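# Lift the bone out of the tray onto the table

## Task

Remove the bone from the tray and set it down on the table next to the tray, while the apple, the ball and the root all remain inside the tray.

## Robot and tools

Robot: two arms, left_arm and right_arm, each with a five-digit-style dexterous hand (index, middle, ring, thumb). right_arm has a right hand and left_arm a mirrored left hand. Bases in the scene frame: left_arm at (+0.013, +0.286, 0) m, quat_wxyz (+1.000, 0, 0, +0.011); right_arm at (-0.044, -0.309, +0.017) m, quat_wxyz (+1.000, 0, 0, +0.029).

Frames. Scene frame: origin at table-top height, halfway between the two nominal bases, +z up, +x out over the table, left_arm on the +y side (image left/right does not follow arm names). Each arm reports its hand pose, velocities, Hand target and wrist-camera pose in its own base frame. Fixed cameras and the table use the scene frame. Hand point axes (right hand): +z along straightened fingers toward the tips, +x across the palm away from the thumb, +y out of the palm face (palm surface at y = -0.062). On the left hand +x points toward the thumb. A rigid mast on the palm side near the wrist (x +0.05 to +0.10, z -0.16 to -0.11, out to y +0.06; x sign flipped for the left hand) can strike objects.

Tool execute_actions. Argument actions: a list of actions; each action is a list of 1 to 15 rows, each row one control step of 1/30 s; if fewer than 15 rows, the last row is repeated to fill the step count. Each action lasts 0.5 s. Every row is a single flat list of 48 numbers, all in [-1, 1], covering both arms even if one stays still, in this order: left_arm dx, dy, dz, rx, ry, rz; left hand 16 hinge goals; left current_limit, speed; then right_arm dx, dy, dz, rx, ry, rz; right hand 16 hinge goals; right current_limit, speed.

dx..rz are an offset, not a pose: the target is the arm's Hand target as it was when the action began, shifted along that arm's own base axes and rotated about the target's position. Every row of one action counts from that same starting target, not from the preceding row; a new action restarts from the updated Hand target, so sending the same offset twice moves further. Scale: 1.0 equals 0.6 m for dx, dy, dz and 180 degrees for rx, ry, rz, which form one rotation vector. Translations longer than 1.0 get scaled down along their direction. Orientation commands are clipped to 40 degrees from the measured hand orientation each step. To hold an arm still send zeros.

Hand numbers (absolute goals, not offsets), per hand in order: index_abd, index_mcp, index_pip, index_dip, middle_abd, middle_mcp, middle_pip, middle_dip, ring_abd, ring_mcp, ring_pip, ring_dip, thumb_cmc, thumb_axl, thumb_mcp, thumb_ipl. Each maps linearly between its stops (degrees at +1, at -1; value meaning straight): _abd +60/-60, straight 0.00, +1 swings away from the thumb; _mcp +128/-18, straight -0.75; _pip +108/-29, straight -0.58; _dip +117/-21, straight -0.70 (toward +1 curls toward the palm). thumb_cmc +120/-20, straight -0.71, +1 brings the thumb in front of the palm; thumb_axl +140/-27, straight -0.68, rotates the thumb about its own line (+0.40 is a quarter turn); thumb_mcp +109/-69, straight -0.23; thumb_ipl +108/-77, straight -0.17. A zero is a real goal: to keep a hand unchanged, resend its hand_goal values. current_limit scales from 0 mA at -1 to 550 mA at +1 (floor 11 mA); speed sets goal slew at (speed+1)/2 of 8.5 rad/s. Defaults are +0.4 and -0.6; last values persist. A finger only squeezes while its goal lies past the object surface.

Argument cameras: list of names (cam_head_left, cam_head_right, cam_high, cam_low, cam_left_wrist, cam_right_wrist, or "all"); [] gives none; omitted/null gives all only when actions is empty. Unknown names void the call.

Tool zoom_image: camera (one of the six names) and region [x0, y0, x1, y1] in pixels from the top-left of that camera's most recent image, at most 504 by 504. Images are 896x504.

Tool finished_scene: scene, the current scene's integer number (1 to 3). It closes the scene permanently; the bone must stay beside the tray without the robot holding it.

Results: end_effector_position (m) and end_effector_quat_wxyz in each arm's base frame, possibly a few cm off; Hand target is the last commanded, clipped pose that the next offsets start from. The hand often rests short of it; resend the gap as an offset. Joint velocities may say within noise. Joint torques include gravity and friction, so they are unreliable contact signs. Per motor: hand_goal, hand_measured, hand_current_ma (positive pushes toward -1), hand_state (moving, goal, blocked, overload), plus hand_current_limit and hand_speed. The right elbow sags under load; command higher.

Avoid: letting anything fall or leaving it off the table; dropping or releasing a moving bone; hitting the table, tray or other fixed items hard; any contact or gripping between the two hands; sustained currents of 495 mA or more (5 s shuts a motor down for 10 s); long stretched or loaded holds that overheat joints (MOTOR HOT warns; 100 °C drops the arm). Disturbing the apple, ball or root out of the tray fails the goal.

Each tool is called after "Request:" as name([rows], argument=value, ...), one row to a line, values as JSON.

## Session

Request:
execute_actions(actions=[])

Scene clock: 0.00 s.
left_arm: end_effector_position=(+0.3148, +0.2854, +0.1527) hand_goal=(+0.000, -0.754, -0.576, -0.696, +0.000, -0.754, -0.576, -0.696, +0.000, -0.754, -0.576, -0.696, -0.714, -0.678, -0.226, -0.168) hand_measured=(+0.000, -0.754, -0.576, -0.696, +0.000, -0.754, -0.576, -0.696, +0.000, -0.754, -0.576, -0.696, -0.714, -0.678, -0.226, -0.168) hand_current_ma=(+0, +0, +0, +0, +0, +0, +0, +0, +0, +0, +0, +0, +0, +0, +0, +0) hand_state=(goal, goal, goal, goal, goal, goal, goal, goal, goal, goal, goal, goal, goal, goal, goal, goal) hand_current_limit=0.40 hand_speed=-0.60 end_effector_quat_wxyz=(+0.630, -0.546, +0.443, +0.330) | right_arm: end_effector_position=(+0.3950, -0.1811, +0.3292) hand_goal=(+0.000, -0.754, -0.576, -0.696, +0.000, -0.754, -0.576, -0.696, +0.000, -0.754, -0.576, -0.696, -0.714, -0.678, -0.226, -0.168) hand_measured=(+0.000, -0.754, -0.576, -0.696, +0.000, -0.754, -0.576, -0.696, +0.000, -0.754, -0.576, -0.696, -0.714, -0.678, -0.226, -0.168) hand_current_ma=(+0, +0, +0, +0, +0, +0, +0, +0, +0, +0, +0, +0, +0, +0, +0, +0) hand_state=(goal, goal, goal, goal, goal, goal, goal, goal, goal, goal, goal, goal, goal, goal, goal, goal) hand_current_limit=0.40 hand_speed=-0.60 end_effector_quat_wxyz=(+0.236, +0.748, -0.120, +0.608)
Joint positions: left_arm=[0.284 1.503 0.56 0.965 -1.088 -1.958] | right_arm=[-0.063 0.936 0.661 0.108 0.462 1.435]
Joint velocities: within noise
Joint torques (N m): no reading
Heat: left arm: hottest elbow 39 °C; right arm: hottest elbow 40 °C.
Hand target: left_arm +0.3203, +0.2870, +0.1561; +0.633, -0.547, +0.439, +0.327 | right_arm +0.3993, -0.1814, +0.3443; +0.235, +0.739, -0.123, +0.619
camera_calibration:
cam_left_wrist: T_world_to_cam=[[0.223276, -0.00384679, 0.974748, -0.247192], [0.43741, -0.893261, -0.103718, 0.0674905], [0.871103, 0.449522, -0.197761, -0.248313], [0, 0, 0, 1]] pos_world=[0.241977, 0.170958, 0.198843]
cam_right_wrist: T_world_to_cam=[[-0.498615, -0.601873, -0.623805, 0.322932], [-0.52577, 0.782144, -0.33439, 0.395646], [0.689165, 0.161246, -0.706435, 0.10831], [0, 0, 0, 1]] pos_world=[0.294394, -0.132552, 0.41026]

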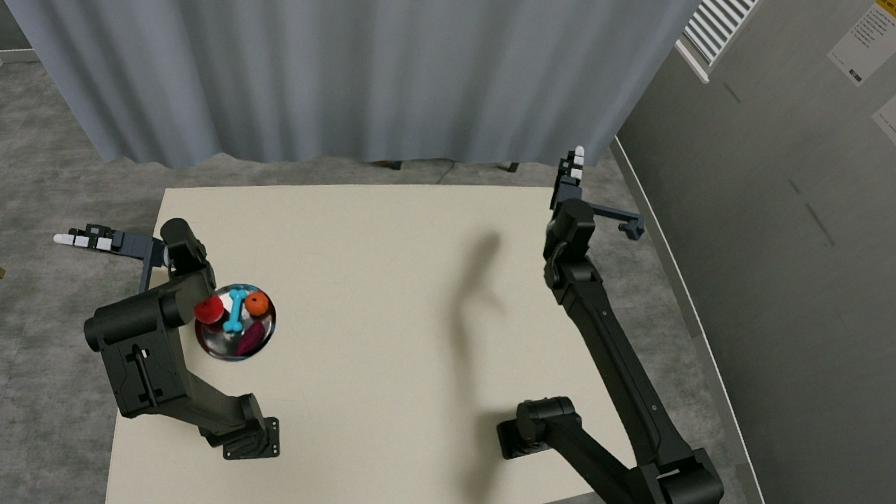

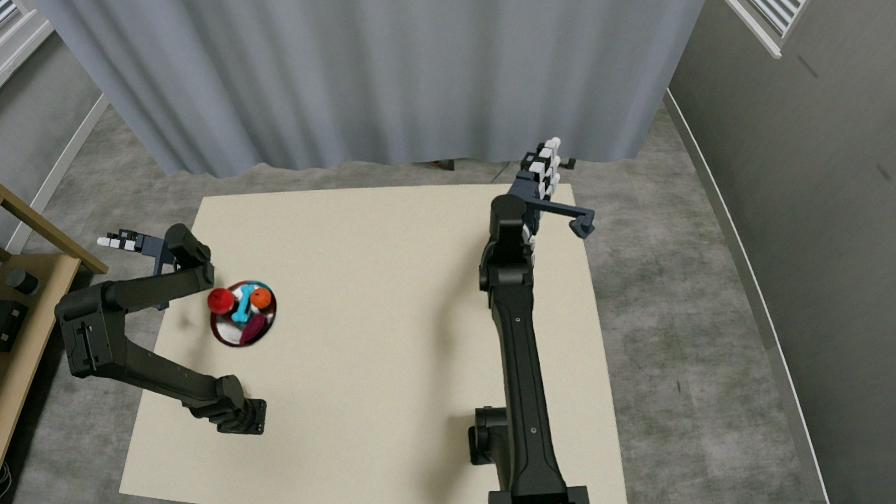

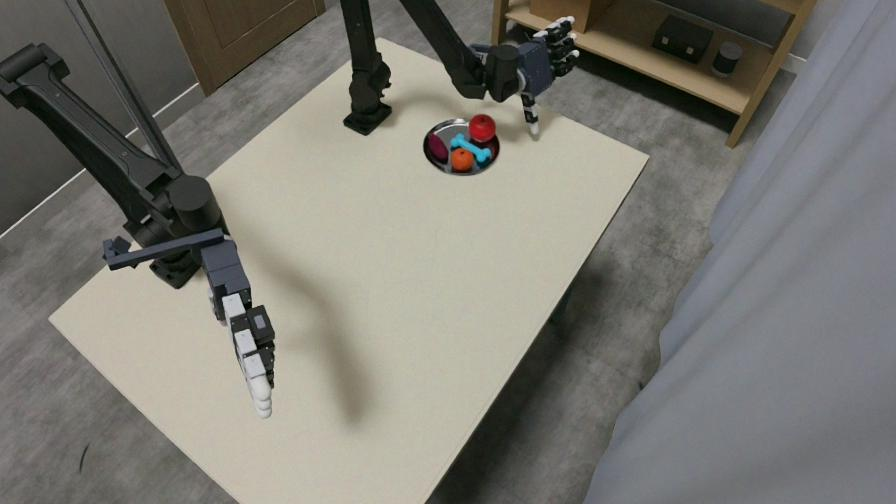

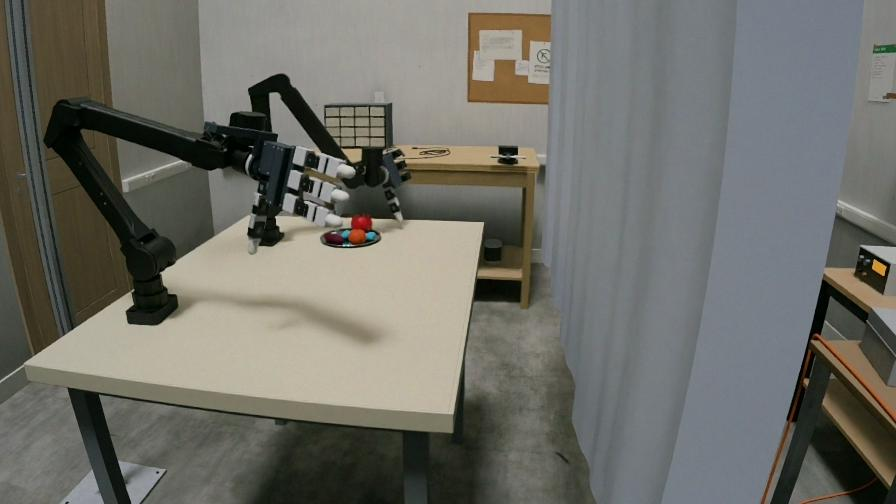

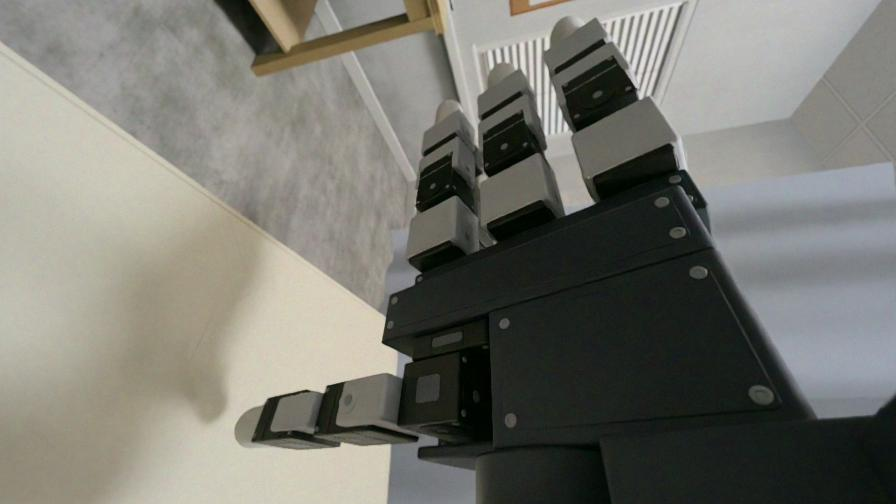

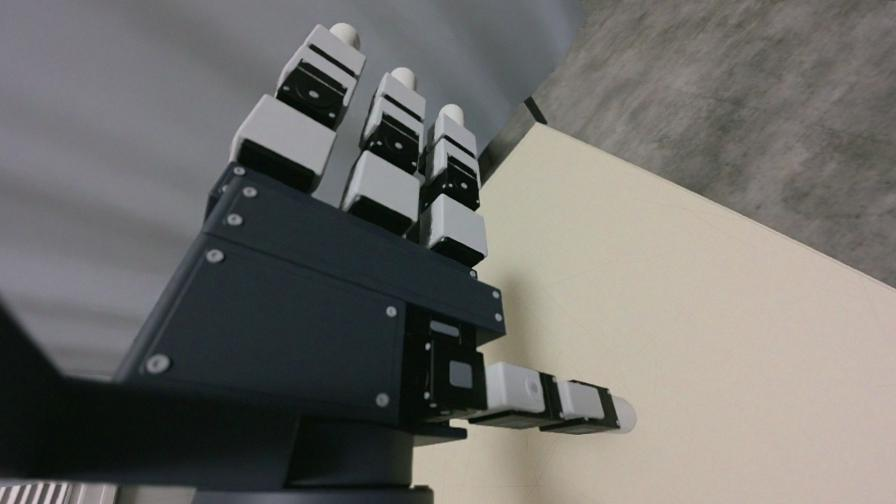

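Request:
zoom_image(camera="cam_head_left", region=[175, 265, 295, 375])

Request:
zoom_image(camera="cam_head_right", region=[195, 265, 295, 360])

Request:
zoom_image(camera="cam_high", region=[410, 95, 515, 190])

Request:
zoom_image(camera="cam_low", region=[310, 200, 395, 255])

Scaled by 4.200 from the camera's 896x504 image, which has a finer 1280x720 frame.

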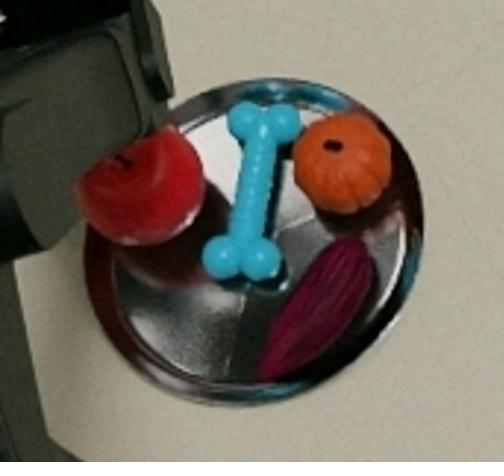

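Scaled by 5.040 from the camera's 896x504 image, which has a finer 1280x720 frame.

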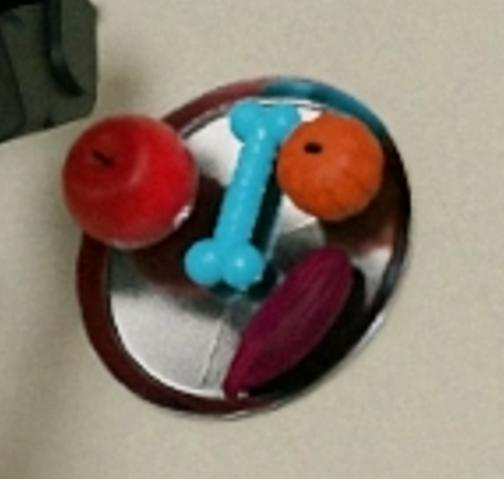

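Scaled by 4.800 from the camera's 896x504 image, which has a finer 1280x720 frame.

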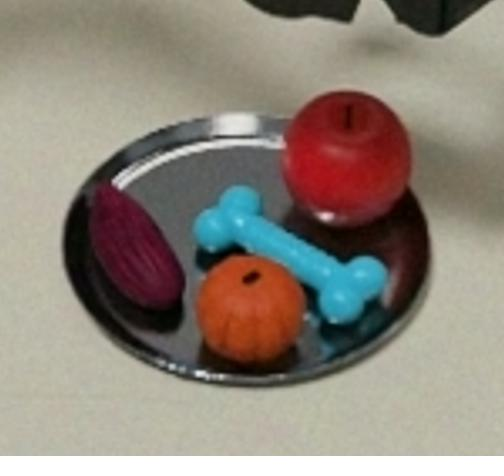

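Scaled by 5.929 from the camera's 896x504 image, which has a finer 1280x720 frame.

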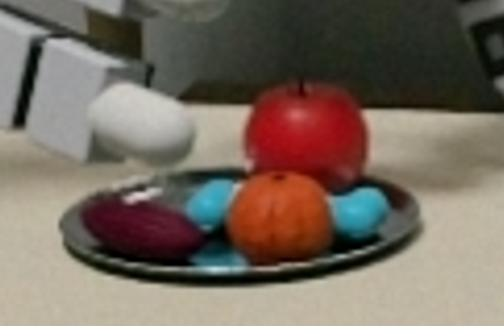

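Request:
execute_actions([
  [[0,0,0.067,0,0,0,0,-0.754,-0.576,-0.696,0,-0.754,-0.576,-0.696,0,0,-0.576,-0.696,-0.714,-0.678,-0.226,-0.168,0.4,-0.6,0,0,0,0,0,0,0,-0.754,-0.576,-0.696,0,-0.754,-0.576,-0.696,0,-0.754,-0.576,-0.696,-0.714,-0.678,-0.226,-0.168,0.4,-0.6]],
  [[0.0141,-0.0083,0.0575,0.0042,0.112,-0.0452,0,-0.754,-0.576,-0.696,0.03,-0.754,-0.576,-0.696,0,0.45,-0.576,-0.696,-0.714,-0.678,-0.226,-0.168,0.4,-0.6,0,0,0,0,0,0,0,-0.754,-0.576,-0.696,0,-0.754,-0.576,-0.696,0,-0.754,-0.576,-0.696,-0.714,-0.678,-0.226,-0.168,0.4,-0.6]],
  [[0.0141,-0.0083,0.0575,0.0042,0.112,-0.0452,0,-0.754,-0.576,-0.696,0.03,-0.754,-0.576,-0.696,0,0.45,-0.576,-0.696,-0.714,-0.678,-0.226,-0.168,0.4,-0.6,0,0,0,0,0,0,0,-0.754,-0.576,-0.696,0,-0.754,-0.576,-0.696,0,-0.754,-0.576,-0.696,-0.714,-0.678,-0.226,-0.168,0.4,-0.6]],
  [[0.0328,-0.0176,0.0292,0.0068,0.1013,-0.0582,0,-0.754,-0.576,-0.696,0.03,-0.754,-0.576,-0.696,0,0.45,-0.576,-0.696,-0.714,-0.678,-0.226,-0.168,0.4,-0.6,0,0,0,0,0,0,0,-0.754,-0.576,-0.696,0,-0.754,-0.576,-0.696,0,-0.754,-0.576,-0.696,-0.714,-0.678,-0.226,-0.168,0.4,-0.6]],
  [[0.0328,-0.0176,0.0292,0.0068,0.1013,-0.0582,0,-0.754,-0.576,-0.696,0.03,-0.754,-0.576,-0.696,0,0.45,-0.576,-0.696,-0.714,-0.678,-0.226,-0.168,0.4,-0.6,0,0,0,0,0,0,0,-0.754,-0.576,-0.696,0,-0.754,-0.576,-0.696,0,-0.754,-0.576,-0.696,-0.714,-0.678,-0.226,-0.168,0.4,-0.6]],
], cameras=["cam_head_left", "cam_low"])

Scene clock: 54.73 s.
left_arm: end_effector_position=(+0.3623, +0.2540, +0.2687) hand_goal=(+0.000, -0.754, -0.576, -0.696, +0.030, -0.754, -0.576, -0.696, +0.000, +0.450, -0.576, -0.696, -0.714, -0.678, -0.226, -0.168) hand_measured=(-0.002, -0.758, -0.576, -0.696, +0.022, -0.758, -0.576, -0.696, -0.002, +0.446, -0.576, -0.696, -0.718, -0.678, -0.226, -0.168) hand_current_ma=(+0, -1, +0, +0, -3, -2, +0, +0, +0, -1, +0, +0, -1, +0, +0, +0) hand_state=(goal, goal, goal, goal, goal, goal, goal, goal, goal, goal, goal, goal, goal, goal, goal, goal) hand_current_limit=0.40 hand_speed=-0.60 end_effector_quat_wxyz=(+0.298, -0.039, +0.862, +0.408) | right_arm: end_effector_position=(+0.3950, -0.1811, +0.3292) hand_goal=(+0.000, -0.754, -0.576, -0.696, +0.000, -0.754, -0.576, -0.696, +0.000, -0.754, -0.576, -0.696, -0.714, -0.678, -0.226, -0.168) hand_measured=(-0.002, -0.754, -0.576, -0.696, -0.002, -0.754, -0.576, -0.696, -0.002, -0.754, -0.576, -0.696, -0.714, -0.678, -0.226, -0.168) hand_current_ma=(-2, +1, -1, +0, -2, +1, -1, +0, -2, +1, -1, +0, +0, +1, +0, +0) hand_state=(goal, goal, goal, goal, goal, goal, goal, goal, goal, goal, goal, goal, goal, goal, goal, goal) hand_current_limit=0.40 hand_speed=-0.60 end_effector_quat_wxyz=(+0.236, +0.748, -0.120, +0.608)
Joint positions: left_arm=[0.207 1.126 0.73 -0.272 -0.659 -1.127] | right_arm=[-0.063 0.936 0.661 0.108 0.462 1.435]
Joint torques (N m): left_arm=[-0.91 -7.82 13.65 1.43 -0.46 0.28] | right_arm=[-0.38 -6.01 14.78 2.14 0.2 -0.13]
Heat: left arm: hottest elbow 46 °C; right arm: hottest elbow 58 °C.
Hand target: left_arm +0.3765, +0.2559, +0.3002; +0.321, -0.043, +0.852, +0.411 | right_arm +0.3993, -0.1814, +0.3443; +0.235, +0.739, -0.123, +0.619
Off the commanded pose: left_arm 0.035 m, 3 deg | right_arm 0.016 m, 2 deg.
Images, in order (width x height): cam_head_left 896x504, cam_low 896x504.

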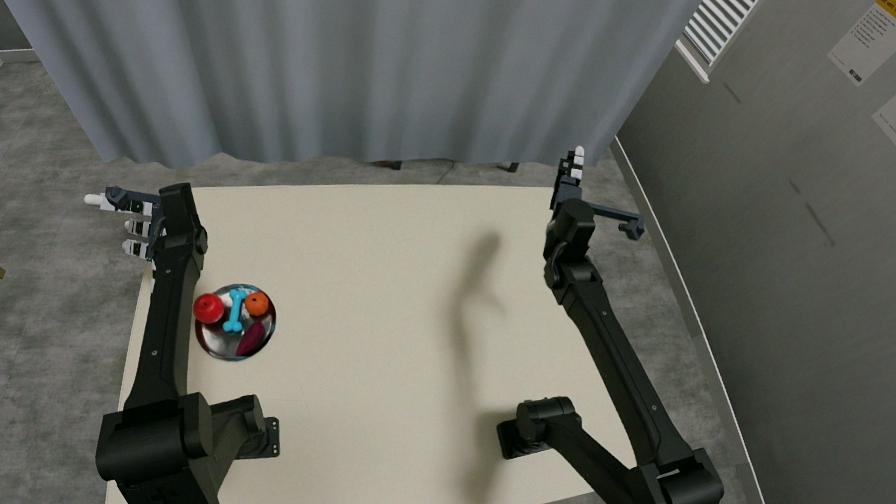

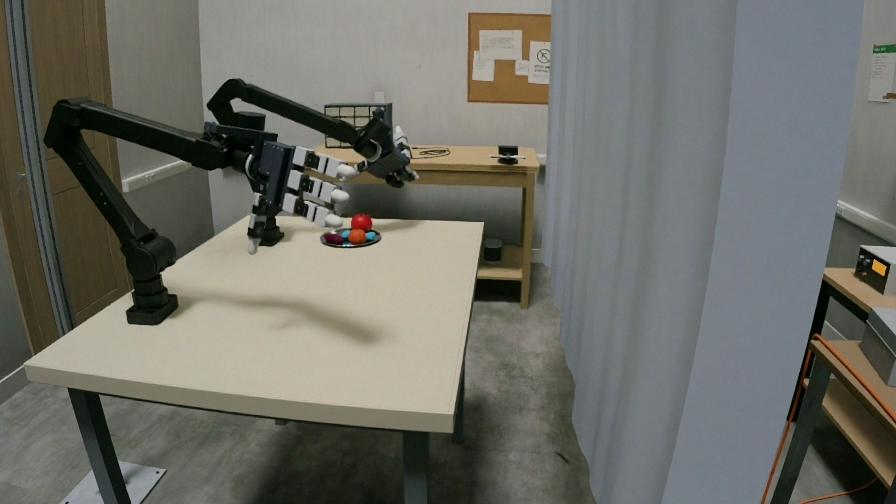

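Request:
execute_actions([
  [[0.0267,-0.0391,0,0.0012,0.0874,-0.0716,0,-0.754,-0.576,-0.696,0.03,-0.754,-0.576,-0.696,0,0.45,-0.576,-0.696,-0.714,-0.678,-0.226,-0.168,0.4,-0.6,0,0,0,0,0,0,0,-0.754,-0.576,-0.696,0,-0.754,-0.576,-0.696,0,-0.754,-0.576,-0.696,-0.714,-0.678,-0.226,-0.168,0.4,-0.6]],
  [[0.0267,-0.0391,0,0.0012,0.0874,-0.0716,0,-0.754,-0.576,-0.696,0.03,-0.754,-0.576,-0.696,0,0.45,-0.576,-0.696,-0.714,-0.678,-0.226,-0.168,0.4,-0.6,0,0,0,0,0,0,0,-0.754,-0.576,-0.696,0,-0.754,-0.576,-0.696,0,-0.754,-0.576,-0.696,-0.714,-0.678,-0.226,-0.168,0.4,-0.6]],
])

Scene clock: 64.17 s.
left_arm: end_effector_position=(+0.3946, +0.2078, +0.2685) hand_goal=(+0.000, -0.754, -0.576, -0.696, +0.030, -0.754, -0.576, -0.696, +0.000, +0.450, -0.576, -0.696, -0.714, -0.678, -0.226, -0.168) hand_measured=(-0.002, -0.758, -0.576, -0.696, +0.026, -0.760, -0.576, -0.696, -0.002, +0.444, -0.576, -0.696, -0.718, -0.678, -0.224, -0.168) hand_current_ma=(+0, -2, +0, +0, -1, -2, +0, +0, +0, -3, +0, +0, -2, +0, +0, +0) hand_state=(goal, goal, goal, goal, goal, goal, goal, goal, goal, goal, goal, goal, goal, goal, goal, goal) hand_current_limit=0.40 hand_speed=-0.60 end_effector_quat_wxyz=(+0.141, +0.261, +0.900, +0.320) | right_arm: end_effector_position=(+0.3950, -0.1811, +0.3292) hand_goal=(+0.000, -0.754, -0.576, -0.696, +0.000, -0.754, -0.576, -0.696, +0.000, -0.754, -0.576, -0.696, -0.714, -0.678, -0.226, -0.168) hand_measured=(-0.002, -0.754, -0.576, -0.696, -0.002, -0.754, -0.576, -0.696, -0.002, -0.754, -0.576, -0.696, -0.714, -0.678, -0.226, -0.168) hand_current_ma=(-2, +1, -1, +0, -2, +1, -1, +0, -2, +1, -1, +0, +0, +1, +0, +0) hand_state=(goal, goal, goal, goal, goal, goal, goal, goal, goal, goal, goal, goal, goal, goal, goal, goal) hand_current_limit=0.40 hand_speed=-0.60 end_effector_quat_wxyz=(+0.236, +0.748, -0.120, +0.608)
Joint positions: left_arm=[0.168 1.071 0.84 -0.757 -0.439 -0.705] | right_arm=[-0.063 0.936 0.661 0.108 0.462 1.435]
Joint torques (N m): left_arm=[-0.97 -6.95 13.9 1.14 -0.46 0.22] | right_arm=[-0.38 -6.01 14.79 2.13 0.2 -0.13]
Heat: left arm: hottest elbow 48 °C; right arm: hottest elbow 60 °C.
Hand target: left_arm +0.4086, +0.2089, +0.3003; +0.162, +0.259, +0.893, +0.329 | right_arm +0.3993, -0.1814, +0.3443; +0.235, +0.739, -0.123, +0.619
Off the commanded pose: left_arm 0.035 m, 3 deg | right_arm 0.016 m, 2 deg.

Request:
execute_actions([
  [[-0.0028,-0.0611,-0.0167,-0.0118,0.0707,-0.0790,0,-0.754,-0.576,-0.696,0.03,-0.754,-0.576,-0.696,0,0.45,-0.576,-0.696,-0.714,-0.678,-0.226,-0.168,0.4,-0.6,0,0,0,0,0,0,0,-0.754,-0.576,-0.696,0,-0.754,-0.576,-0.696,0,-0.754,-0.576,-0.696,-0.714,-0.678,-0.226,-0.168,0.4,-0.6]],
  [[-0.0028,-0.0611,-0.0167,-0.0118,0.0707,-0.0790,0,-0.754,-0.576,-0.696,0.03,-0.754,-0.576,-0.696,0,0.45,-0.576,-0.696,-0.714,-0.678,-0.226,-0.168,0.4,-0.6,0,0,0,0,0,0,0,-0.754,-0.576,-0.696,0,-0.754,-0.576,-0.696,0,-0.754,-0.576,-0.696,-0.714,-0.678,-0.226,-0.168,0.4,-0.6]],
  [[-0.0396,-0.0759,-0.0292,-0.0300,0.0542,-0.0786,0,-0.754,-0.576,-0.696,0.03,-0.754,-0.576,-0.696,0,0.45,-0.576,-0.696,-0.714,-0.678,-0.226,-0.168,0.4,-0.6,0,0,0,0,0,0,0,-0.754,-0.576,-0.696,0,-0.754,-0.576,-0.696,0,-0.754,-0.576,-0.696,-0.714,-0.678,-0.226,-0.168,0.4,-0.6]],
  [[-0.0396,-0.0759,-0.0292,-0.0300,0.0542,-0.0786,0,-0.754,-0.576,-0.696,0.03,-0.754,-0.576,-0.696,0,0.45,-0.576,-0.696,-0.714,-0.678,-0.226,-0.168,0.4,-0.6,0,0,0,0,0,0,0,-0.754,-0.576,-0.696,0,-0.754,-0.576,-0.696,0,-0.754,-0.576,-0.696,-0.714,-0.678,-0.226,-0.168,0.4,-0.6]],
], cameras=["cam_left_wrist","cam_head_left"])

Scene clock: 68.77 s.
left_arm: end_effector_position=(+0.3424, +0.0465, +0.2253) hand_goal=(+0.000, -0.754, -0.576, -0.696, +0.030, -0.754, -0.576, -0.696, +0.000, +0.450, -0.576, -0.696, -0.714, -0.678, -0.226, -0.168) hand_measured=(-0.002, -0.754, -0.576, -0.696, +0.028, -0.754, -0.576, -0.696, -0.002, +0.442, -0.576, -0.696, -0.716, -0.678, -0.224, -0.168) hand_current_ma=(+0, +0, +0, +0, +0, +0, +0, +0, +0, -4, +0, +0, -1, +0, +1, +0) hand_state=(goal, goal, goal, goal, goal, goal, goal, goal, goal, goal, goal, goal, goal, goal, goal, goal) hand_current_limit=0.40 hand_speed=-0.60 end_effector_quat_wxyz=(-0.010, +0.723, +0.690, -0.014) | right_arm: end_effector_position=(+0.3950, -0.1811, +0.3292) hand_goal=(+0.000, -0.754, -0.576, -0.696, +0.000, -0.754, -0.576, -0.696, +0.000, -0.754, -0.576, -0.696, -0.714, -0.678, -0.226, -0.168) hand_measured=(-0.002, -0.754, -0.576, -0.696, -0.002, -0.754, -0.576, -0.696, -0.002, -0.754, -0.576, -0.696, -0.714, -0.678, -0.226, -0.168) hand_current_ma=(-2, +1, -1, +0, -2, +1, -1, +0, -2, +1, -1, +0, +0, +1, +0, +0) hand_state=(goal, goal, goal, goal, goal, goal, goal, goal, goal, goal, goal, goal, goal, goal, goal, goal) hand_current_limit=0.40 hand_speed=-0.60 end_effector_quat_wxyz=(+0.236, +0.748, -0.120, +0.608)
Joint positions: left_arm=[0.11 1.029 0.991 -1.567 0.001 0.157] | right_arm=[-0.063 0.936 0.661 0.108 0.462 1.435]
Joint torques (N m): left_arm=[-1.14 -3.49 12.86 0.06 0.04 0.1] | right_arm=[-0.38 -6.07 14.78 2.13 0.2 -0.12]
Heat: left arm: hottest elbow 51 °C; right arm: hottest elbow 61 °C.
Hand target: left_arm +0.3577, +0.0445, +0.2451; +0.001, +0.729, +0.684, -0.003 | right_arm +0.3993, -0.1814, +0.3443; +0.235, +0.739, -0.123, +0.619
Off the commanded pose: left_arm 0.025 m, 2 deg | right_arm 0.016 m, 2 deg.
camera_calibration:
cam_left_wrist: T_world_to_cam=[[-0.625553, -0.779743, -0.0261371, 0.227146], [-0.476081, 0.354969, 0.804576, -0.100309], [-0.618085, 0.515749, -0.593274, 0.445307], [0, 0, 0, 1]] pos_world=[0.369575, -0.0169445, 0.350832]
Images, in order (width x height): cam_head_left 896x504, cam_left_wrist 896x504.

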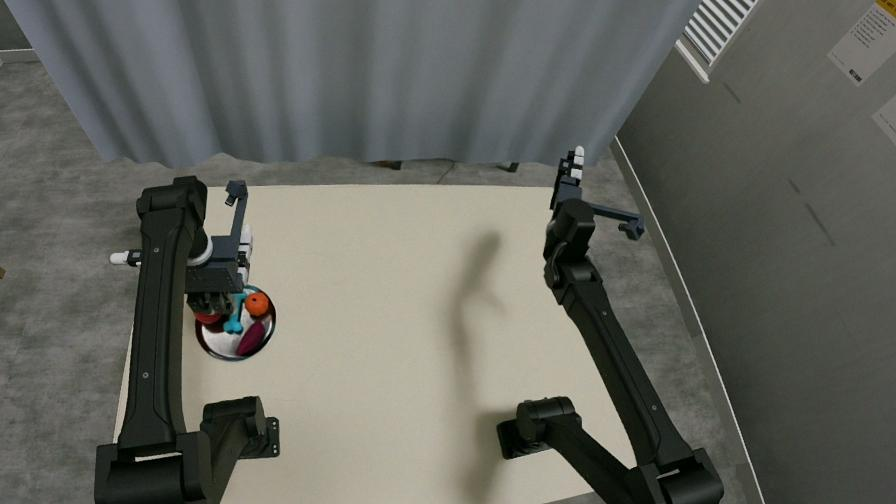

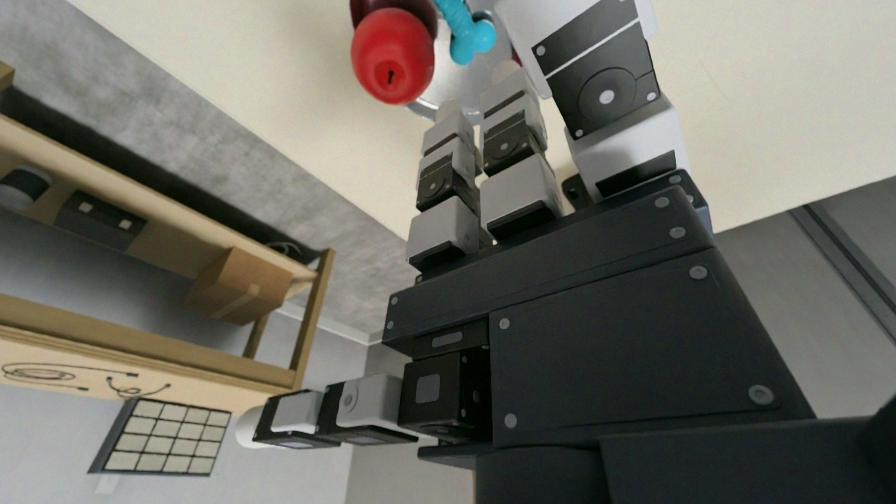

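Request:
zoom_image(camera="cam_left_wrist", region=[330, 0, 550, 150])

Request:
zoom_image(camera="cam_head_left", region=[170, 250, 300, 380])

Scaled by 2.291 from the camera's 896x504 image, which has a finer 1280x720 frame.

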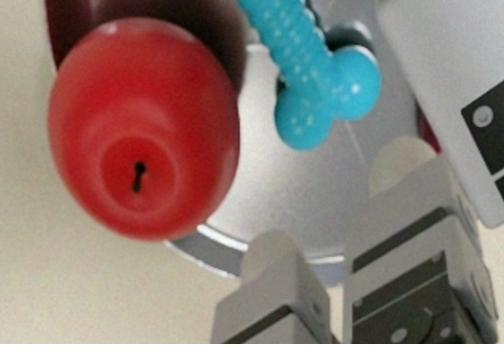

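Scaled by 3.877 from the camera's 896x504 image, which has a finer 1280x720 frame.

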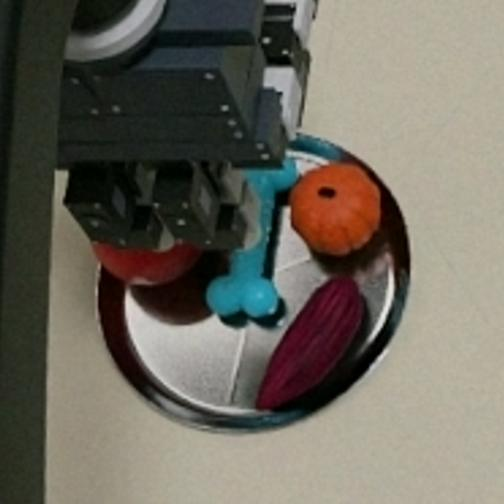

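Request:
execute_actions(actions=[], cameras=["cam_high","cam_low","cam_head_right"])

Request:
zoom_image(camera="cam_high", region=[340, 60, 500, 160])

Request:
zoom_image(camera="cam_low", region=[240, 130, 440, 230])

Request:
zoom_image(camera="cam_head_right", region=[120, 200, 280, 320])

Scene clock: 80.03 s.
left_arm: end_effector_position=(+0.3425, +0.0464, +0.2253) hand_goal=(+0.000, -0.754, -0.576, -0.696, +0.030, -0.754, -0.576, -0.696, +0.000, +0.450, -0.576, -0.696, -0.714, -0.678, -0.226, -0.168) hand_measured=(-0.002, -0.754, -0.576, -0.696, +0.028, -0.754, -0.576, -0.696, -0.002, +0.442, -0.576, -0.696, -0.716, -0.678, -0.224, -0.168) hand_current_ma=(+0, +0, +0, +0, +0, +0, +0, +0, +0, -4, +0, +0, -1, +0, +1, +0) hand_state=(goal, goal, goal, goal, goal, goal, goal, goal, goal, goal, goal, goal, goal, goal, goal, goal) hand_current_limit=0.40 hand_speed=-0.60 end_effector_quat_wxyz=(-0.010, +0.724, +0.690, -0.014) | right_arm: end_effector_position=(+0.3950, -0.1811, +0.3292) hand_goal=(+0.000, -0.754, -0.576, -0.696, +0.000, -0.754, -0.576, -0.696, +0.000, -0.754, -0.576, -0.696, -0.714, -0.678, -0.226, -0.168) hand_measured=(-0.002, -0.754, -0.576, -0.696, -0.002, -0.754, -0.576, -0.696, -0.002, -0.754, -0.576, -0.696, -0.714, -0.678, -0.226, -0.168) hand_current_ma=(-2, +1, -1, +0, -2, +1, -1, +0, -2, +1, -1, +0, +0, +1, +0, +0) hand_state=(goal, goal, goal, goal, goal, goal, goal, goal, goal, goal, goal, goal, goal, goal, goal, goal) hand_current_limit=0.40 hand_speed=-0.60 end_effector_quat_wxyz=(+0.236, +0.748, -0.120, +0.608)
Joint positions: left_arm=[0.11 1.029 0.991 -1.567 0.001 0.158] | right_arm=[-0.063 0.936 0.661 0.108 0.462 1.435]
Joint velocities: within noise
Joint torques (N m): left_arm=[-1.2 -3.55 12.83 0.02 0.05 0.15] | right_arm=[-0.38 -6.07 14.78 2.13 0.21 -0.12]
Heat: left arm: hottest elbow 57 °C; right arm: hottest elbow 62 °C.
Hand target: left_arm +0.3577, +0.0445, +0.2451; +0.001, +0.729, +0.684, -0.003 | right_arm +0.3993, -0.1814, +0.3443; +0.235, +0.739, -0.123, +0.619
Off the commanded pose: left_arm 0.025 m, 2 deg | right_arm 0.016 m, 2 deg.
Images, in order (width x height): cam_head_right 896x504, cam_high 896x504, cam_low 896x504.

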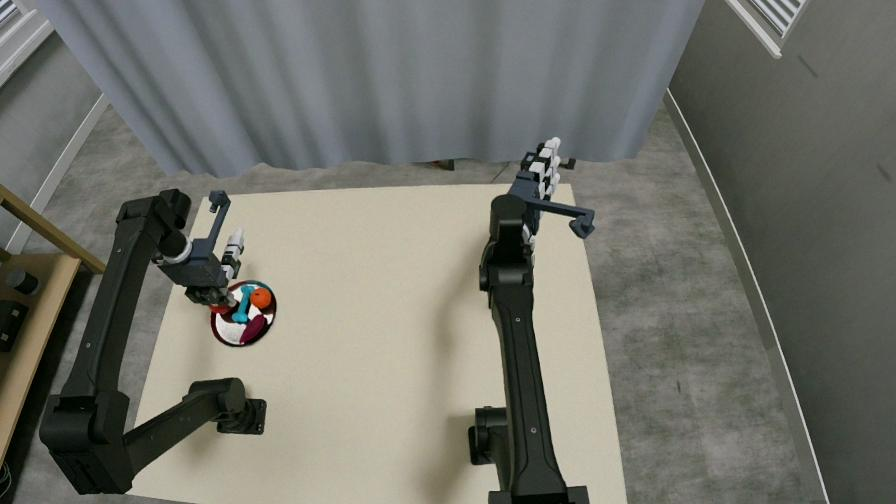

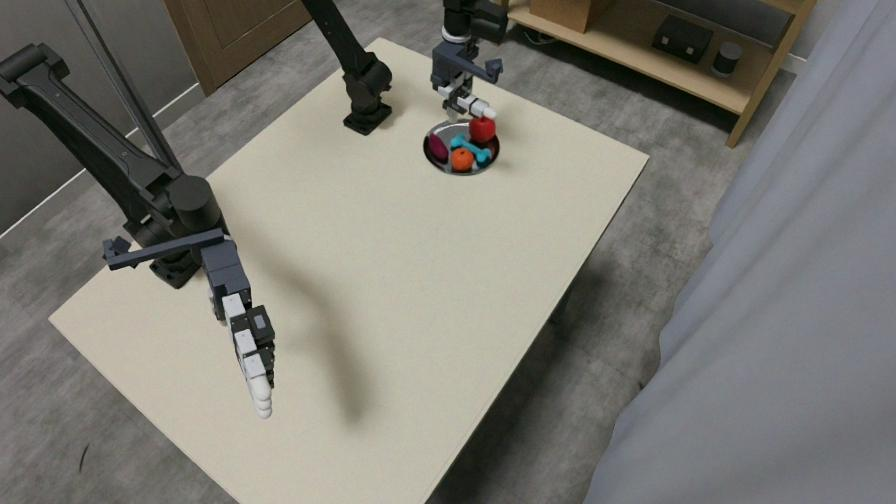

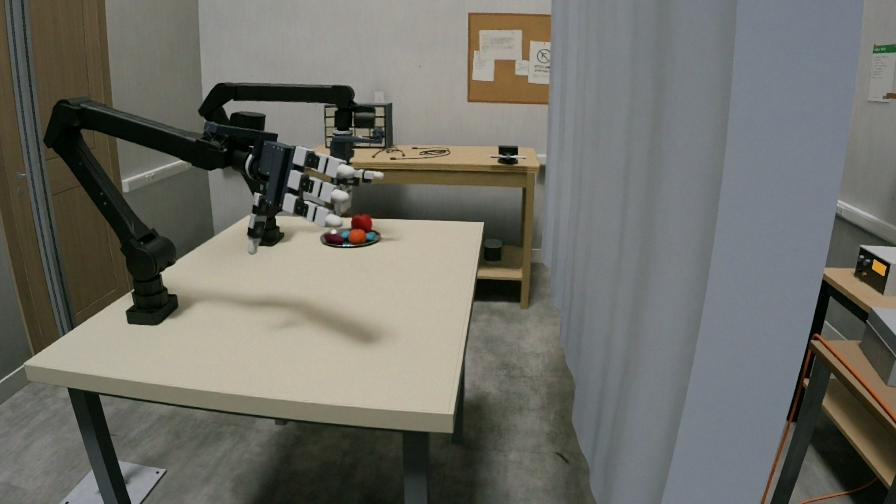

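Scaled by 3.150 from the camera's 896x504 image, which has a finer 1280x720 frame.

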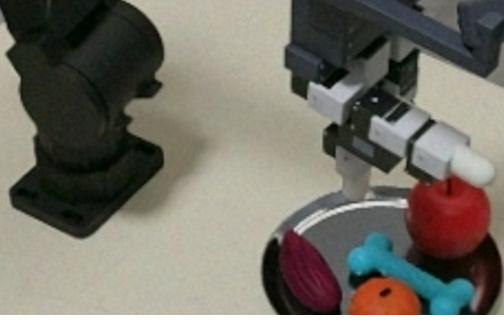

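Scaled by 2.520 from the camera's 896x504 image, which has a finer 1280x720 frame.

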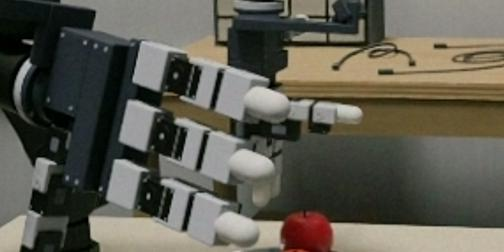

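Scaled by 3.150 from the camera's 896x504 image, which has a finer 1280x720 frame.

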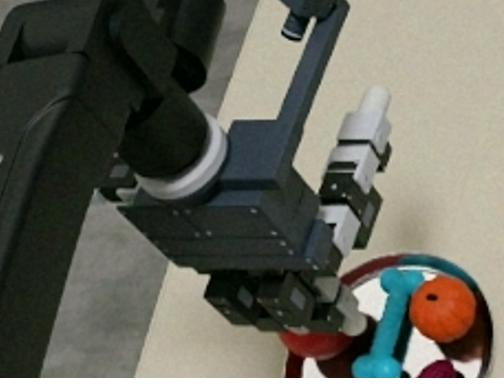

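Request:
execute_actions([
  [[-0.003,-0.0225,-0.054,0.039,0,0,0,-0.754,-0.576,-0.696,0.03,-0.754,-0.576,-0.696,0,0.45,-0.576,-0.696,-0.714,-0.678,-0.226,-0.168,0.4,-0.6,0,0,0,0,0,0,0,-0.754,-0.576,-0.696,0,-0.754,-0.576,-0.696,0,-0.754,-0.576,-0.696,-0.714,-0.678,-0.226,-0.168,0.4,-0.6]],
  [[0,0,-0.05,0,0,0,0,-0.754,-0.576,-0.696,0.03,-0.754,-0.576,-0.696,0,0.45,-0.576,-0.696,-0.714,-0.678,-0.226,-0.168,0.4,-0.6,0,0,0,0,0,0,0,-0.754,-0.576,-0.696,0,-0.754,-0.576,-0.696,0,-0.754,-0.576,-0.696,-0.714,-0.678,-0.226,-0.168,0.4,-0.6]],
], cameras=["cam_left_wrist"])

Request:
zoom_image(camera="cam_left_wrist", region=[360, 0, 560, 140])

Scene clock: 96.80 s.
left_arm: end_effector_position=(+0.3556, +0.0322, +0.1921) hand_goal=(+0.000, -0.754, -0.576, -0.696, +0.030, -0.754, -0.576, -0.696, +0.000, +0.450, -0.576, -0.696, -0.714, -0.678, -0.226, -0.168) hand_measured=(-0.002, -0.754, -0.576, -0.696, +0.028, -0.754, -0.576, -0.696, -0.002, +0.442, -0.576, -0.696, -0.716, -0.678, -0.222, -0.168) hand_current_ma=(+0, +0, +0, +0, +0, +0, +0, +0, +0, -4, +0, +0, +0, +0, +1, +0) hand_state=(goal, goal, goal, goal, goal, goal, goal, goal, goal, goal, goal, goal, goal, goal, goal, goal) hand_current_limit=0.40 hand_speed=-0.60 end_effector_quat_wxyz=(-0.038, +0.729, +0.682, +0.043) | right_arm: end_effector_position=(+0.3950, -0.1811, +0.3292) hand_goal=(+0.000, -0.754, -0.576, -0.696, +0.000, -0.754, -0.576, -0.696, +0.000, -0.754, -0.576, -0.696, -0.714, -0.678, -0.226, -0.168) hand_measured=(-0.002, -0.754, -0.576, -0.696, -0.002, -0.754, -0.576, -0.696, -0.002, -0.754, -0.576, -0.696, -0.714, -0.678, -0.226, -0.168) hand_current_ma=(-2, +1, -1, +0, -2, +1, -1, +0, -2, +1, -1, +0, +0, +1, +0, +0) hand_state=(goal, goal, goal, goal, goal, goal, goal, goal, goal, goal, goal, goal, goal, goal, goal, goal) hand_current_limit=0.40 hand_speed=-0.60 end_effector_quat_wxyz=(+0.236, +0.748, -0.120, +0.608)
Joint positions: left_arm=[-0.015 1.04 0.893 -1.414 -0.115 0.052] | right_arm=[-0.063 0.936 0.661 0.108 0.462 1.435]
Joint torques (N m): left_arm=[-1.26 -3.78 7.94 1.05 -0.32 -0.09] | right_arm=[-0.44 -6.07 14.79 2.14 0.2 -0.12]
Heat: left arm: hottest elbow 61 °C; right arm: hottest elbow 65 °C.
Hand target: left_arm +0.3559, +0.0310, +0.1827; -0.044, +0.728, +0.683, +0.039 | right_arm +0.3993, -0.1814, +0.3443; +0.235, +0.739, -0.123, +0.619
Off the commanded pose: left_arm 0.009 m, 1 deg | right_arm 0.016 m, 2 deg.
camera_calibration:
cam_left_wrist: T_world_to_cam=[[-0.638382, -0.755936, -0.145013, 0.249989], [-0.504355, 0.268488, 0.820695, -0.0525199], [-0.581459, 0.597055, -0.552658, 0.417618], [0, 0, 0, 1]] pos_world=[0.375928, -0.0462637, 0.310154]
Images, in order (width x height): cam_left_wrist 896x504.

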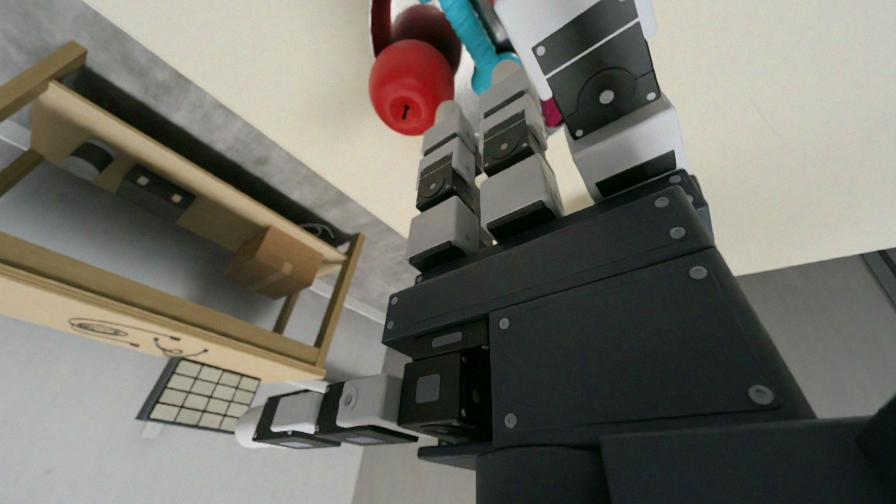

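Scaled by 2.520 from the camera's 896x504 image, which has a finer 1280x720 frame.

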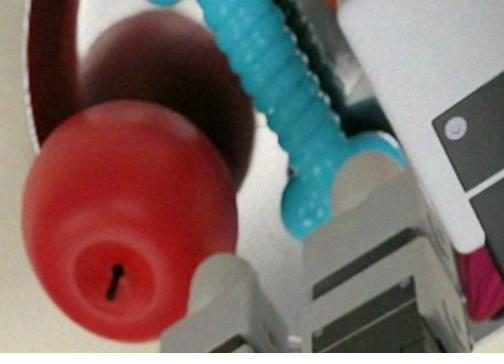

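Request:
execute_actions([
  [[0,0.002,-0.04,0,0,0,0,-0.754,-0.576,-0.696,0.03,-0.754,-0.576,-0.696,0,0.45,-0.576,-0.696,-0.714,-0.678,-0.226,-0.168,0.4,-0.6,0,0,0,0,0,0,0,-0.754,-0.576,-0.696,0,-0.754,-0.576,-0.696,0,-0.754,-0.576,-0.696,-0.714,-0.678,-0.226,-0.168,0.4,-0.6]],
], cameras=["cam_left_wrist","cam_high"])

Request:
zoom_image(camera="cam_left_wrist", region=[360, 0, 560, 140])

Request:
zoom_image(camera="cam_high", region=[410, 80, 530, 190])

Scene clock: 105.33 s.
left_arm: end_effector_position=(+0.3565, +0.0321, +0.1719) hand_goal=(+0.000, -0.754, -0.576, -0.696, +0.030, -0.754, -0.576, -0.696, +0.000, +0.450, -0.576, -0.696, -0.714, -0.678, -0.226, -0.168) hand_measured=(+0.006, -0.760, -0.578, -0.696, +0.028, -0.754, -0.576, -0.696, -0.002, +0.442, -0.576, -0.696, -0.716, -0.678, -0.222, -0.168) hand_current_ma=(+3, -2, -1, +0, +0, +0, +0, +0, +0, -4, +0, +0, +0, +0, +1, +0) hand_state=(goal, goal, goal, goal, goal, goal, goal, goal, goal, goal, goal, goal, goal, goal, goal, goal) hand_current_limit=0.40 hand_speed=-0.60 end_effector_quat_wxyz=(-0.036, +0.729, +0.682, +0.046) | right_arm: end_effector_position=(+0.3950, -0.1811, +0.3292) hand_goal=(+0.000, -0.754, -0.576, -0.696, +0.000, -0.754, -0.576, -0.696, +0.000, -0.754, -0.576, -0.696, -0.714, -0.678, -0.226, -0.168) hand_measured=(-0.002, -0.754, -0.576, -0.696, -0.002, -0.754, -0.576, -0.696, -0.002, -0.754, -0.576, -0.696, -0.714, -0.678, -0.226, -0.168) hand_current_ma=(-2, +1, -1, +0, -2, +1, -1, +0, -2, +1, -1, +0, +0, +1, +0, +0) hand_state=(goal, goal, goal, goal, goal, goal, goal, goal, goal, goal, goal, goal, goal, goal, goal, goal) hand_current_limit=0.40 hand_speed=-0.60 end_effector_quat_wxyz=(+0.236, +0.748, -0.120, +0.608)
Joint positions: left_arm=[-0.015 1.05 0.844 -1.349 -0.115 0.052] | right_arm=[-0.063 0.936 0.661 0.108 0.462 1.435]
Joint torques (N m): left_arm=[-1.03 -3.43 7.43 1.13 -0.32 -0.04] | right_arm=[-0.38 -6.07 14.79 2.14 0.21 -0.13]
Heat: left arm: hottest elbow 58 °C; right arm: hottest elbow 65 °C.
Hand target: left_arm +0.3559, +0.0322, +0.1587; -0.044, +0.728, +0.683, +0.039 | right_arm +0.3993, -0.1814, +0.3443; +0.235, +0.739, -0.123, +0.619
Off the commanded pose: left_arm 0.013 m, 1 deg | right_arm 0.016 m, 2 deg.
camera_calibration:
cam_left_wrist: T_world_to_cam=[[-0.637778, -0.755607, -0.149323, 0.248153], [-0.509497, 0.26849, 0.817512, -0.0330611], [-0.577626, 0.597471, -0.556217, 0.406293], [0, 0, 0, 1]] pos_world=[0.376108, -0.0463657, 0.29007]
Images, in order (width x height): cam_high 896x504, cam_left_wrist 896x504.

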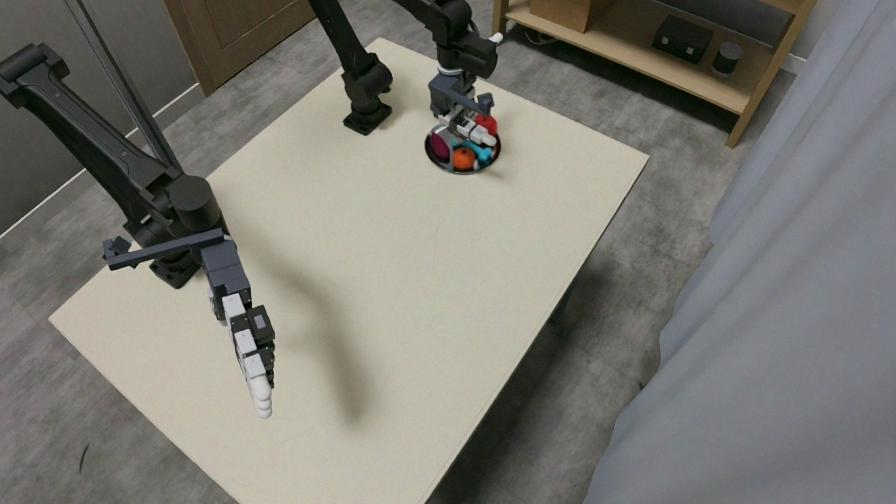

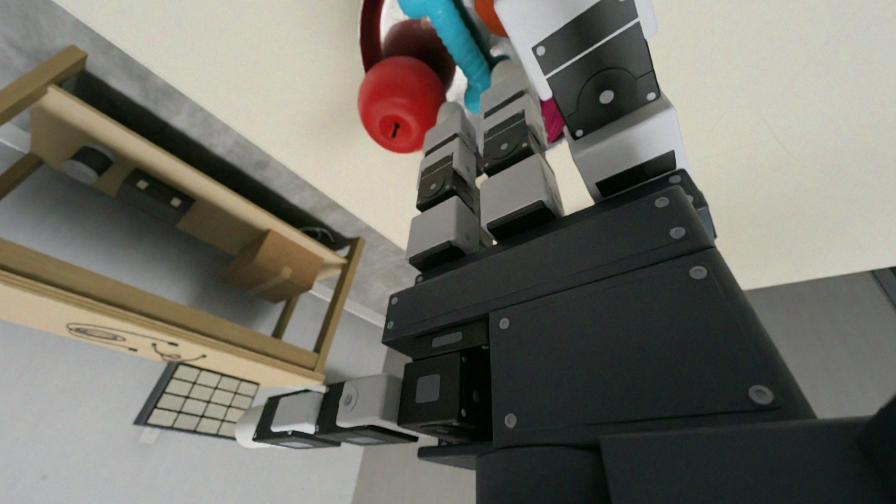

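Scaled by 2.520 from the camera's 896x504 image, which has a finer 1280x720 frame.

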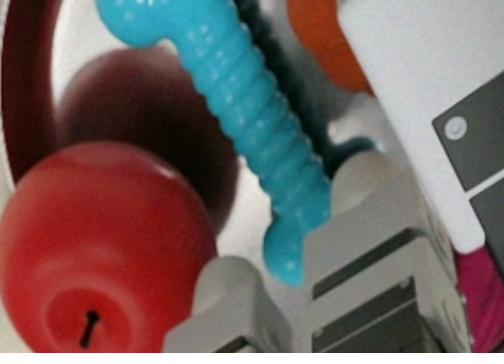

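Scaled by 4.200 from the camera's 896x504 image, which has a finer 1280x720 frame.

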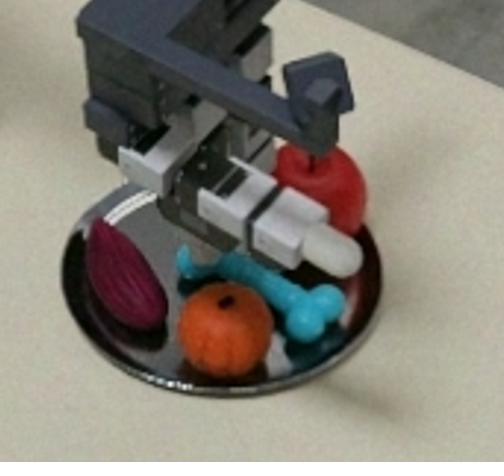

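Request:
execute_actions([
  [[0,0,0.05,0,0,0,0,-0.754,-0.576,-0.696,0.0,-0.754,-0.576,-0.696,0,0.45,-0.576,-0.696,-0.714,-0.678,-0.226,-0.168,0.4,-0.6,0,0,0,0,0,0,0,-0.754,-0.576,-0.696,0,-0.754,-0.576,-0.696,0,-0.754,-0.576,-0.696,-0.714,-0.678,-0.226,-0.168,0.4,-0.6]],
  [[0,0,0.05,0,0,0,0,-0.754,-0.576,-0.696,0.0,-0.754,-0.576,-0.696,0,0.45,-0.576,-0.696,-0.714,-0.678,-0.226,-0.168,0.4,-0.6,0,0,0,0,0,0,0,-0.754,-0.576,-0.696,0,-0.754,-0.576,-0.696,0,-0.754,-0.576,-0.696,-0.714,-0.678,-0.226,-0.168,0.4,-0.6]],
], cameras=["cam_left_wrist"])

Request:
zoom_image(camera="cam_left_wrist", region=[360, 0, 560, 140])

Scene clock: 133.60 s.
left_arm: end_effector_position=(+0.3429, +0.0323, +0.1926) hand_goal=(+0.000, -0.754, -0.576, -0.696, +0.000, -0.754, -0.576, -0.696, +0.000, +0.450, -0.576, -0.696, -0.714, -0.678, -0.226, -0.168) hand_measured=(+0.004, -0.754, -0.578, -0.696, +0.004, -0.754, -0.576, -0.696, -0.002, +0.442, -0.576, -0.696, -0.716, -0.678, -0.222, -0.168) hand_current_ma=(+1, +0, +0, +0, +1, +0, +0, +0, +0, -4, +0, +0, +0, +0, +1, +0) hand_state=(goal, goal, goal, goal, goal, goal, goal, goal, goal, goal, goal, goal, goal, goal, goal, goal) hand_current_limit=0.40 hand_speed=-0.60 end_effector_quat_wxyz=(-0.061, +0.730, +0.680, +0.020) | right_arm: end_effector_position=(+0.3950, -0.1811, +0.3292) hand_goal=(+0.000, -0.754, -0.576, -0.696, +0.000, -0.754, -0.576, -0.696, +0.000, -0.754, -0.576, -0.696, -0.714, -0.678, -0.226, -0.168) hand_measured=(-0.002, -0.754, -0.576, -0.696, -0.002, -0.754, -0.576, -0.696, -0.002, -0.754, -0.576, -0.696, -0.714, -0.678, -0.226, -0.168) hand_current_ma=(-2, +1, -1, +0, -2, +1, -1, +0, -2, +1, -1, +0, +0, +1, +0, +0) hand_state=(goal, goal, goal, goal, goal, goal, goal, goal, goal, goal, goal, goal, goal, goal, goal, goal) hand_current_limit=0.40 hand_speed=-0.60 end_effector_quat_wxyz=(+0.236, +0.748, -0.120, +0.608)
Joint positions: left_arm=[-0.015 1.049 0.914 -1.493 -0.115 0.052] | right_arm=[-0.063 0.936 0.661 0.108 0.462 1.435]
Joint torques (N m): left_arm=[-0.91 -5.6 12.49 0.03 -0.31 -0.05] | right_arm=[-0.38 -6.07 14.78 2.14 0.2 -0.13]
Heat: left arm: hottest elbow 55 °C; right arm: hottest elbow 68 °C.
Hand target: left_arm +0.3560, +0.0322, +0.2188; -0.044, +0.728, +0.683, +0.039 | right_arm +0.3993, -0.1814, +0.3443; +0.235, +0.739, -0.123, +0.619
Off the commanded pose: left_arm 0.029 m, 3 deg | right_arm 0.016 m, 2 deg.
camera_calibration:
cam_left_wrist: T_world_to_cam=[[-0.646936, -0.755465, -0.10366, 0.237103], [-0.448989, 0.267506, 0.852555, -0.0844591], [-0.616346, 0.598091, -0.512255, 0.414628], [0, 0, 0, 1]] pos_world=[0.371023, -0.0462692, 0.308979]
Images, in order (width x height): cam_left_wrist 896x504.

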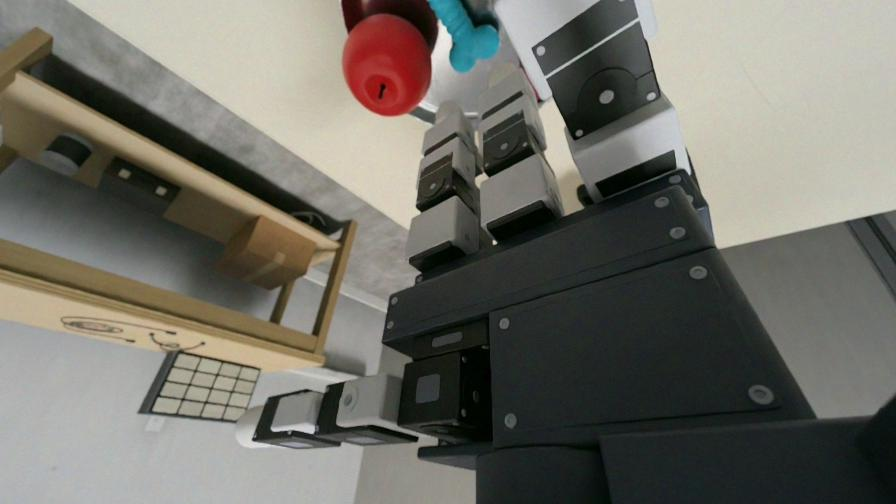

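Scaled by 2.520 from the camera's 896x504 image, which has a finer 1280x720 frame.

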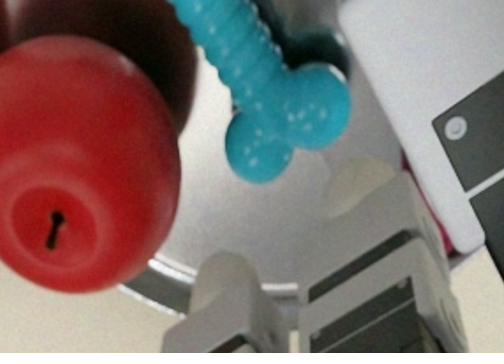

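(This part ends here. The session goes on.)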